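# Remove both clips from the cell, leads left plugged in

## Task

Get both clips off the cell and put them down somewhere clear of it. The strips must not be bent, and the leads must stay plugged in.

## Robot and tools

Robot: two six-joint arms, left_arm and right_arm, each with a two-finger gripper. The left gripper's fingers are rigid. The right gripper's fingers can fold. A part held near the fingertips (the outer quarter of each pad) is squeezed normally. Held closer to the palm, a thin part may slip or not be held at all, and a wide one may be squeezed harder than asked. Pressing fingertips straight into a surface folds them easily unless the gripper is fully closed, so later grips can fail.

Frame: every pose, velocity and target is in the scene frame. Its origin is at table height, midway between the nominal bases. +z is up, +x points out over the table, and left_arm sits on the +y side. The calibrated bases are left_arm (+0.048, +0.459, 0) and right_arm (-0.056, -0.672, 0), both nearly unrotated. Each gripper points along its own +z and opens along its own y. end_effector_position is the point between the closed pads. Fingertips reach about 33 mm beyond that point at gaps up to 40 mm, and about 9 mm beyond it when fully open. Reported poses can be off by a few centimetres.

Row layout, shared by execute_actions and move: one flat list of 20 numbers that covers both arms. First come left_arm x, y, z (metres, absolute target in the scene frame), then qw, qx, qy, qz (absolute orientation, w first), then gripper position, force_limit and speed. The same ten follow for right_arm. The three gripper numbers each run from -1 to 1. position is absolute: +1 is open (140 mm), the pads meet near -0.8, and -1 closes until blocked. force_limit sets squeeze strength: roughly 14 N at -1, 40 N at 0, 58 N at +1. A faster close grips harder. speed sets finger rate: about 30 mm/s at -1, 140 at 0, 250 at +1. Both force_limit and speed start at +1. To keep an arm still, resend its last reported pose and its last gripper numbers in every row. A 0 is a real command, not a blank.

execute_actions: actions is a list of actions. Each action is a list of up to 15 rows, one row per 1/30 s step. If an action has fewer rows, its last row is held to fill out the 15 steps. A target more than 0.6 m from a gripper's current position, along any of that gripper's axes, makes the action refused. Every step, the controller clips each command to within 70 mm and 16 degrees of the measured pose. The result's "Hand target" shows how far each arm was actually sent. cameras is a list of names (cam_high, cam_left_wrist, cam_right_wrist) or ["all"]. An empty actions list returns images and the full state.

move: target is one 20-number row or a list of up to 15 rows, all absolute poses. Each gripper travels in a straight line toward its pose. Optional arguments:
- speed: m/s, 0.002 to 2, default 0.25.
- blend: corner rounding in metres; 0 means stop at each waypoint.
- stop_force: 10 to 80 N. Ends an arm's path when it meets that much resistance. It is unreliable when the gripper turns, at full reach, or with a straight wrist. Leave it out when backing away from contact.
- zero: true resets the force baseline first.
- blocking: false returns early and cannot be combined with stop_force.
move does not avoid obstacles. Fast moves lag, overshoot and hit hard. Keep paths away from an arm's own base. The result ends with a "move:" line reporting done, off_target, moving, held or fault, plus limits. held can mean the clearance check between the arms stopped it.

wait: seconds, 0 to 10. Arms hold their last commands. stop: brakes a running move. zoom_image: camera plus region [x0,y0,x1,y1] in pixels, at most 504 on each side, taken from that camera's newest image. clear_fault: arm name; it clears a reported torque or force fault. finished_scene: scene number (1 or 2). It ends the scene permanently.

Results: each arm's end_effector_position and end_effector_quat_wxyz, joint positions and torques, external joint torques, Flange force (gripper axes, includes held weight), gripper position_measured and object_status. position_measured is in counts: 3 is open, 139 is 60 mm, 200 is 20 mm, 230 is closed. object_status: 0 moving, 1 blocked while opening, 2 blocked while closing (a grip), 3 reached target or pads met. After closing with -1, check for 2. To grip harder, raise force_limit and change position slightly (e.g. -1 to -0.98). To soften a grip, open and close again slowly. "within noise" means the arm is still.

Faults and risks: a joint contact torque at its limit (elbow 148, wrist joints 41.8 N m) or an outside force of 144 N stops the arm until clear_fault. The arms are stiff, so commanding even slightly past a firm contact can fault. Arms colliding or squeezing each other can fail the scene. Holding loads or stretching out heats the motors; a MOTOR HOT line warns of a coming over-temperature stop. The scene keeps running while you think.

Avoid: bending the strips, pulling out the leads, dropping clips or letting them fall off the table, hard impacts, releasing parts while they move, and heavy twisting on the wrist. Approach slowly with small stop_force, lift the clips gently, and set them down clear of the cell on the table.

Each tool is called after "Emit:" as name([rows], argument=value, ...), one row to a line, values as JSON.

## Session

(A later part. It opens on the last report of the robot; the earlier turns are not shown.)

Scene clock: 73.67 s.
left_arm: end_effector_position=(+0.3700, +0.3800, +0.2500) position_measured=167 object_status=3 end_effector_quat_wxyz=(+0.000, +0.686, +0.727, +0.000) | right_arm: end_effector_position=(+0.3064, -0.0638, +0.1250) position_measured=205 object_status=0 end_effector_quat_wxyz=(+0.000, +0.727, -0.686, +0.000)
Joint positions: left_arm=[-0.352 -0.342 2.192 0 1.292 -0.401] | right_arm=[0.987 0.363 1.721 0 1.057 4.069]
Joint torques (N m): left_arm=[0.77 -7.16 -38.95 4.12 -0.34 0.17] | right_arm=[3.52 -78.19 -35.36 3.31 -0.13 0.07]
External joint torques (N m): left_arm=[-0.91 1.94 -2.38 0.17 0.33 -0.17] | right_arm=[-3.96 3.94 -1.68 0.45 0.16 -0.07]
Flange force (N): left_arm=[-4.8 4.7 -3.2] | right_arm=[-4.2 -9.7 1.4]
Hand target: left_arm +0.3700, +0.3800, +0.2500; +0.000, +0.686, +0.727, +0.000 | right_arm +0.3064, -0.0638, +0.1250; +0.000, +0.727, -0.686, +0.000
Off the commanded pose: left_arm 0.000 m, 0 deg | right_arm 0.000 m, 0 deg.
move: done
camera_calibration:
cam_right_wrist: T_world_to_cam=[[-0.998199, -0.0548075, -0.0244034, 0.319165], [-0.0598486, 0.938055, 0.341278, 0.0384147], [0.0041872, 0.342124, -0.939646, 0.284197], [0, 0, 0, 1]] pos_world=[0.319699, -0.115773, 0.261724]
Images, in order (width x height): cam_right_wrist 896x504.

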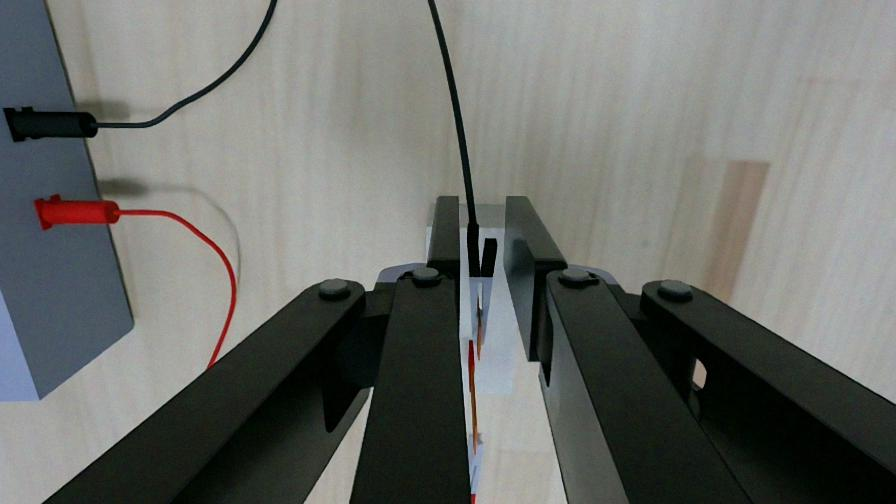

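Emit:
move(target=[0.37,0.38,0.25,0,0.6865,0.7272,0,-0.3,0,-1,0.3064,-0.0638,0.125,0,0.7272,-0.6865,0,-1,0,-1])

Emit:
wait(seconds=0.4, cameras=["cam_right_wrist"])

Emit:
zoom_image(camera="cam_right_wrist", region=[390, 190, 590, 390])

Scene clock: 76.83 s.
left_arm: end_effector_position=(+0.3700, +0.3800, +0.2500) position_measured=167 object_status=3 end_effector_quat_wxyz=(+0.000, +0.686, +0.727, +0.000) | right_arm: end_effector_position=(+0.3064, -0.0638, +0.1250) position_measured=222 object_status=0 end_effector_quat_wxyz=(+0.000, +0.727, -0.686, +0.000)
Joint positions: left_arm=[-0.352 -0.342 2.192 0 1.292 -0.401] | right_arm=[0.987 0.363 1.721 0 1.057 4.069]
Joint torques (N m): left_arm=[0.7 -7.17 -39.05 4.13 -0.33 0.15] | right_arm=[3.27 -78.38 -35.16 3.29 -0.13 0.08]
External joint torques (N m): left_arm=[-0.99 2.02 -2.23 0.15 0.33 -0.15] | right_arm=[-4.01 4.37 -1.85 0.47 0.16 -0.07]
Flange force (N): left_arm=[-5.0 4.6 -3.0] | right_arm=[-4.9 -10.3 1.6]
Hand target: left_arm +0.3700, +0.3800, +0.2500; +0.000, +0.686, +0.727, +0.000 | right_arm +0.3064, -0.0638, +0.1250; +0.000, +0.727, -0.686, +0.000
Off the commanded pose: left_arm 0.000 m, 0 deg | right_arm 0.000 m, 0 deg.
move: done

Scene clock: 77.23 s.
left_arm: end_effector_position=(+0.3700, +0.3800, +0.2500) position_measured=167 object_status=3 end_effector_quat_wxyz=(+0.000, +0.686, +0.727, +0.000) | right_arm: end_effector_position=(+0.3064, -0.0638, +0.1250) position_measured=222 object_status=2 end_effector_quat_wxyz=(+0.000, +0.727, -0.686, +0.000)
Joint positions: left_arm=[-0.352 -0.342 2.192 0 1.292 -0.401] | right_arm=[0.987 0.363 1.721 0 1.057 4.069]
Joint torques (N m): left_arm=[0.72 -7.39 -38.92 4.16 -0.32 0.17] | right_arm=[3.58 -78.13 -35.39 3.38 -0.15 0]
External joint torques (N m): left_arm=[-1.09 2.15 -2.48 0.12 0.3 -0.17] | right_arm=[-4.25 3.98 -1.65 0.39 0.17 0]
Flange force (N): left_arm=[-5.5 5.0 -3.2] | right_arm=[-4.0 -9.9 1.4]
Hand target: left_arm +0.3700, +0.3800, +0.2500; +0.000, +0.686, +0.727, +0.000 | right_arm +0.3064, -0.0638, +0.1250; +0.000, +0.727, -0.686, +0.000
Tool commands: left_gripper/position=-0.3 left_gripper/force_limit=+0.0 left_gripper/speed=-1.0 right_gripper/position=-1.0 right_gripper/force_limit=+0.0 right_gripper/speed=-1.0
Off the commanded pose: left_arm 0.000 m, 0 deg | right_arm 0.000 m, 0 deg.
wait: 0.40 s; at rest by 0.17 s
camera_calibration:
cam_right_wrist: T_world_to_cam=[[-0.998199, -0.0548075, -0.0244034, 0.319165], [-0.0598486, 0.938055, 0.341278, 0.0384147], [0.0041872, 0.342124, -0.939646, 0.284197], [0, 0, 0, 1]] pos_world=[0.319699, -0.115773, 0.261724]
Images, in order (width x height): cam_right_wrist 896x504.

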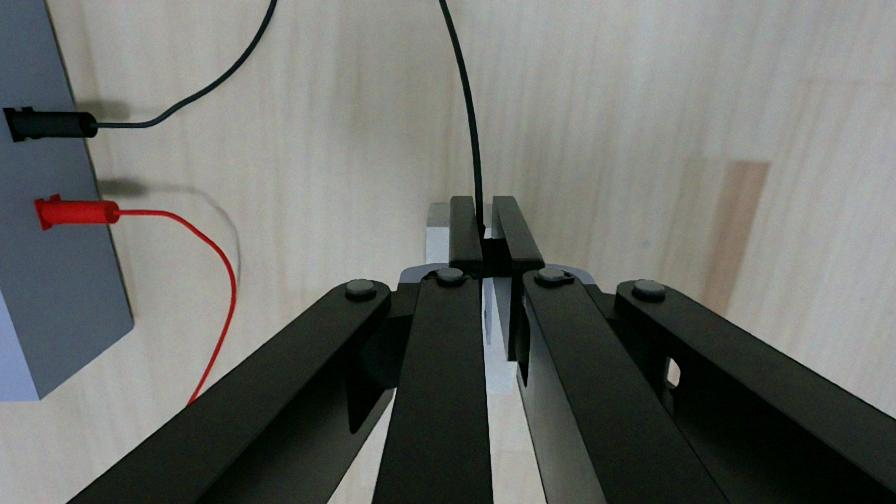

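Scaled by 2.520 from the camera's 896x504 image, which has a finer 1280x720 frame.

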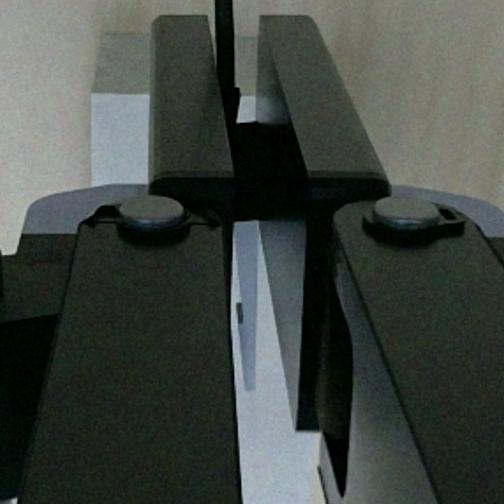

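Emit:
move(target=[0.37,0.38,0.25,0,0.6865,0.7272,0,-0.3,0,-1,0.3069,-0.0718,0.125,0,0.7272,-0.6865,0,-1,0,-1], speed=0.01, stop_force=10, cameras=["cam_high"])

Emit:
zoom_image(camera="cam_high", region=[400, 40, 500, 110])

Scene clock: 81.23 s.
left_arm: end_effector_position=(+0.3700, +0.3800, +0.2500) position_measured=167 object_status=3 end_effector_quat_wxyz=(+0.000, +0.686, +0.727, +0.000) | right_arm: end_effector_position=(+0.3069, -0.0718, +0.1250) position_measured=222 object_status=2 end_effector_quat_wxyz=(+0.000, +0.727, -0.686, +0.000)
Joint positions: left_arm=[-0.352 -0.342 2.192 0 1.292 -0.401] | right_arm=[0.98 0.354 1.734 0 1.053 4.062]
Joint torques (N m): left_arm=[0.8 -7.2 -38.93 4.17 -0.32 0.12] | right_arm=[3.65 -77.02 -35.41 3.36 -0.13 0.12]
External joint torques (N m): left_arm=[-1.09 1.93 -2.39 0.12 0.31 -0.12] | right_arm=[-3.96 3.72 -1.56 0.4 0.15 -0.13]
Flange force (N): left_arm=[-5.2 4.6 -3.2] | right_arm=[-3.6 -9.5 1.4]
Hand target: left_arm +0.3700, +0.3800, +0.2500; +0.000, +0.686, +0.727, +0.000 | right_arm +0.3069, -0.0718, +0.1250; +0.000, +0.727, -0.686, +0.000
Off the commanded pose: left_arm 0.000 m, 0 deg | right_arm 0.000 m, 0 deg.
move: done
Images, in order (width x height): cam_high 896x504.

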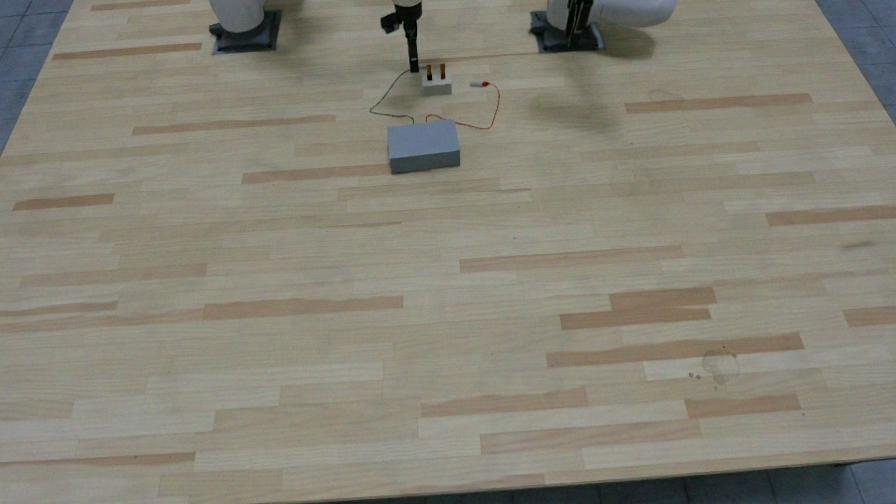

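Scaled by 5.040 from the camera's 896x504 image, which has a finer 1280x720 frame.

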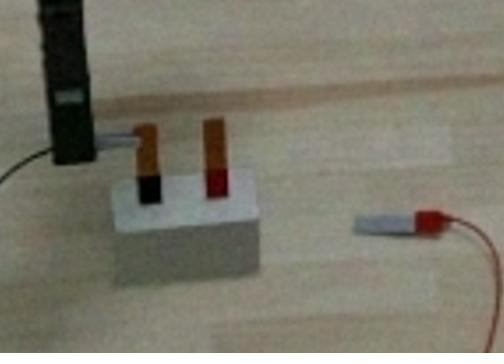

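Emit:
move([
  [0.37,0.38,0.25,0,0.6865,0.7272,0,-0.3,0,-1,0.3093,-0.1125,0.125,0,0.7272,-0.6865,0,-1,0,-1],
  [0.37,0.38,0.25,0,0.6865,0.7272,0,-0.3,0,-1,0.31,-0.16,0.06,0,0.7272,-0.6865,0,-1,0,-1],
  [0.37,0.38,0.25,0,0.6865,0.7272,0,-0.3,0,-1,0.31,-0.16,0.034,0,0.7272,-0.6865,0,-1,0,-1],
  [0.37,0.38,0.25,0,0.6865,0.7272,0,-0.3,0,-1,0.31,-0.16,0.034,0,0.7272,-0.6865,0,-0.3,0,-1],
  [0.37,0.38,0.25,0,0.6865,0.7272,0,-0.3,0,-1,0.31,-0.16,0.2,0,0.7272,-0.6865,0,-0.3,0,-1],
], speed=[0.03,0.12,0.02,0.1,0.15], cameras=["cam_high","cam_right_wrist"])

Emit:
zoom_image(camera="cam_high", region=[360, 30, 520, 130])

Scene clock: 93.43 s.
left_arm: end_effector_position=(+0.3700, +0.3800, +0.2500) position_measured=167 object_status=3 end_effector_quat_wxyz=(+0.000, +0.686, +0.727, +0.000) | right_arm: end_effector_position=(+0.3100, -0.1600, +0.2000) position_measured=167 object_status=3 end_effector_quat_wxyz=(+0.000, +0.727, -0.686, +0.000)
Joint positions: left_arm=[-0.352 -0.342 2.192 0 1.292 -0.401] | right_arm=[0.898 0.192 1.8 0 1.15 3.98]
Joint torques (N m): left_arm=[0.34 -7.28 -39.05 4.19 -0.34 0.15] | right_arm=[4.33 -62.76 -36.73 3.49 -0.06 0.01]
External joint torques (N m): left_arm=[-0.54 2.13 -2.2 0.08 0.33 -0.15] | right_arm=[-4.94 4.28 -2.05 0.44 0.08 -0.01]
Flange force (N): left_arm=[-3.8 5.3 -2.9] | right_arm=[-2.8 -12.3 0.5]
Hand target: left_arm +0.3700, +0.3800, +0.2500; +0.000, +0.686, +0.727, +0.000 | right_arm +0.3100, -0.1600, +0.2000; +0.000, +0.727, -0.686, +0.000
Off the commanded pose: left_arm 0.000 m, 0 deg | right_arm 0.000 m, 0 deg.
move: done
camera_calibration:
cam_right_wrist: T_world_to_cam=[[-0.998199, -0.0548088, -0.0244039, 0.319316], [-0.05985, 0.938055, 0.341278, 0.103276], [0.0041872, 0.342124, -0.939646, 0.387568], [0, 0, 0, 1]] pos_world=[0.323299, -0.211973, 0.336724]
Images, in order (width x height): cam_high 896x504, cam_right_wrist 896x504.

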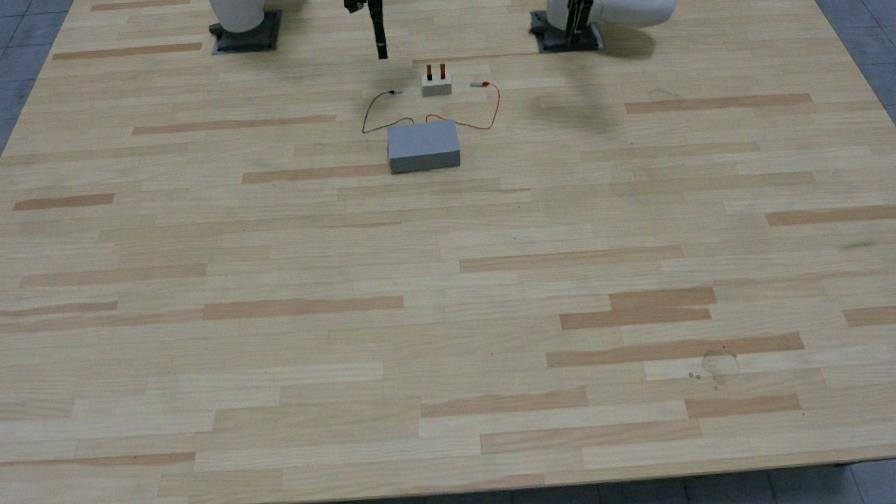

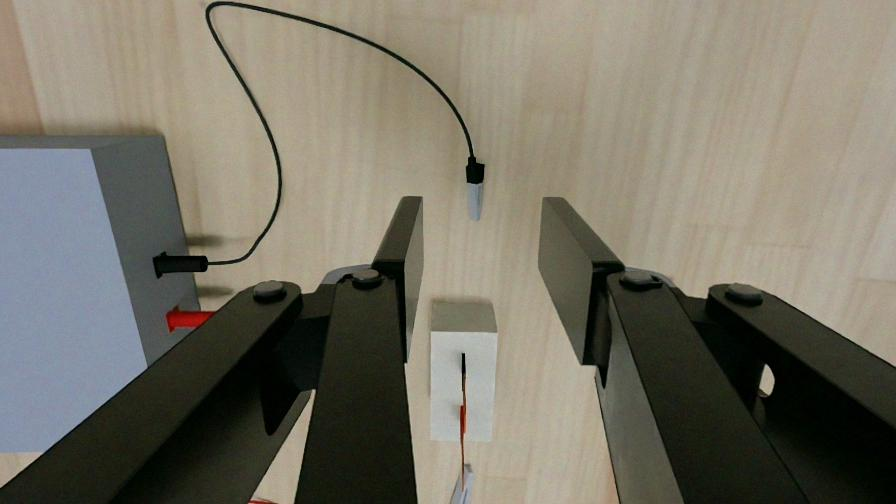

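Scaled by 3.150 from the camera's 896x504 image, which has a finer 1280x720 frame.

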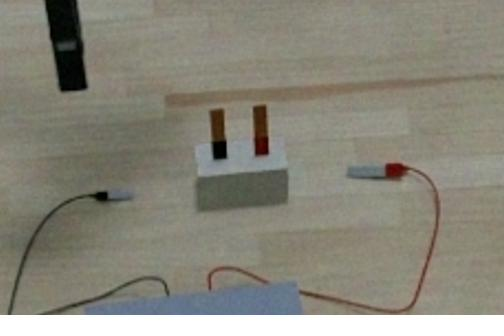

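Emit:
finished_scene(scene=2)

The scene is finished: the task was done.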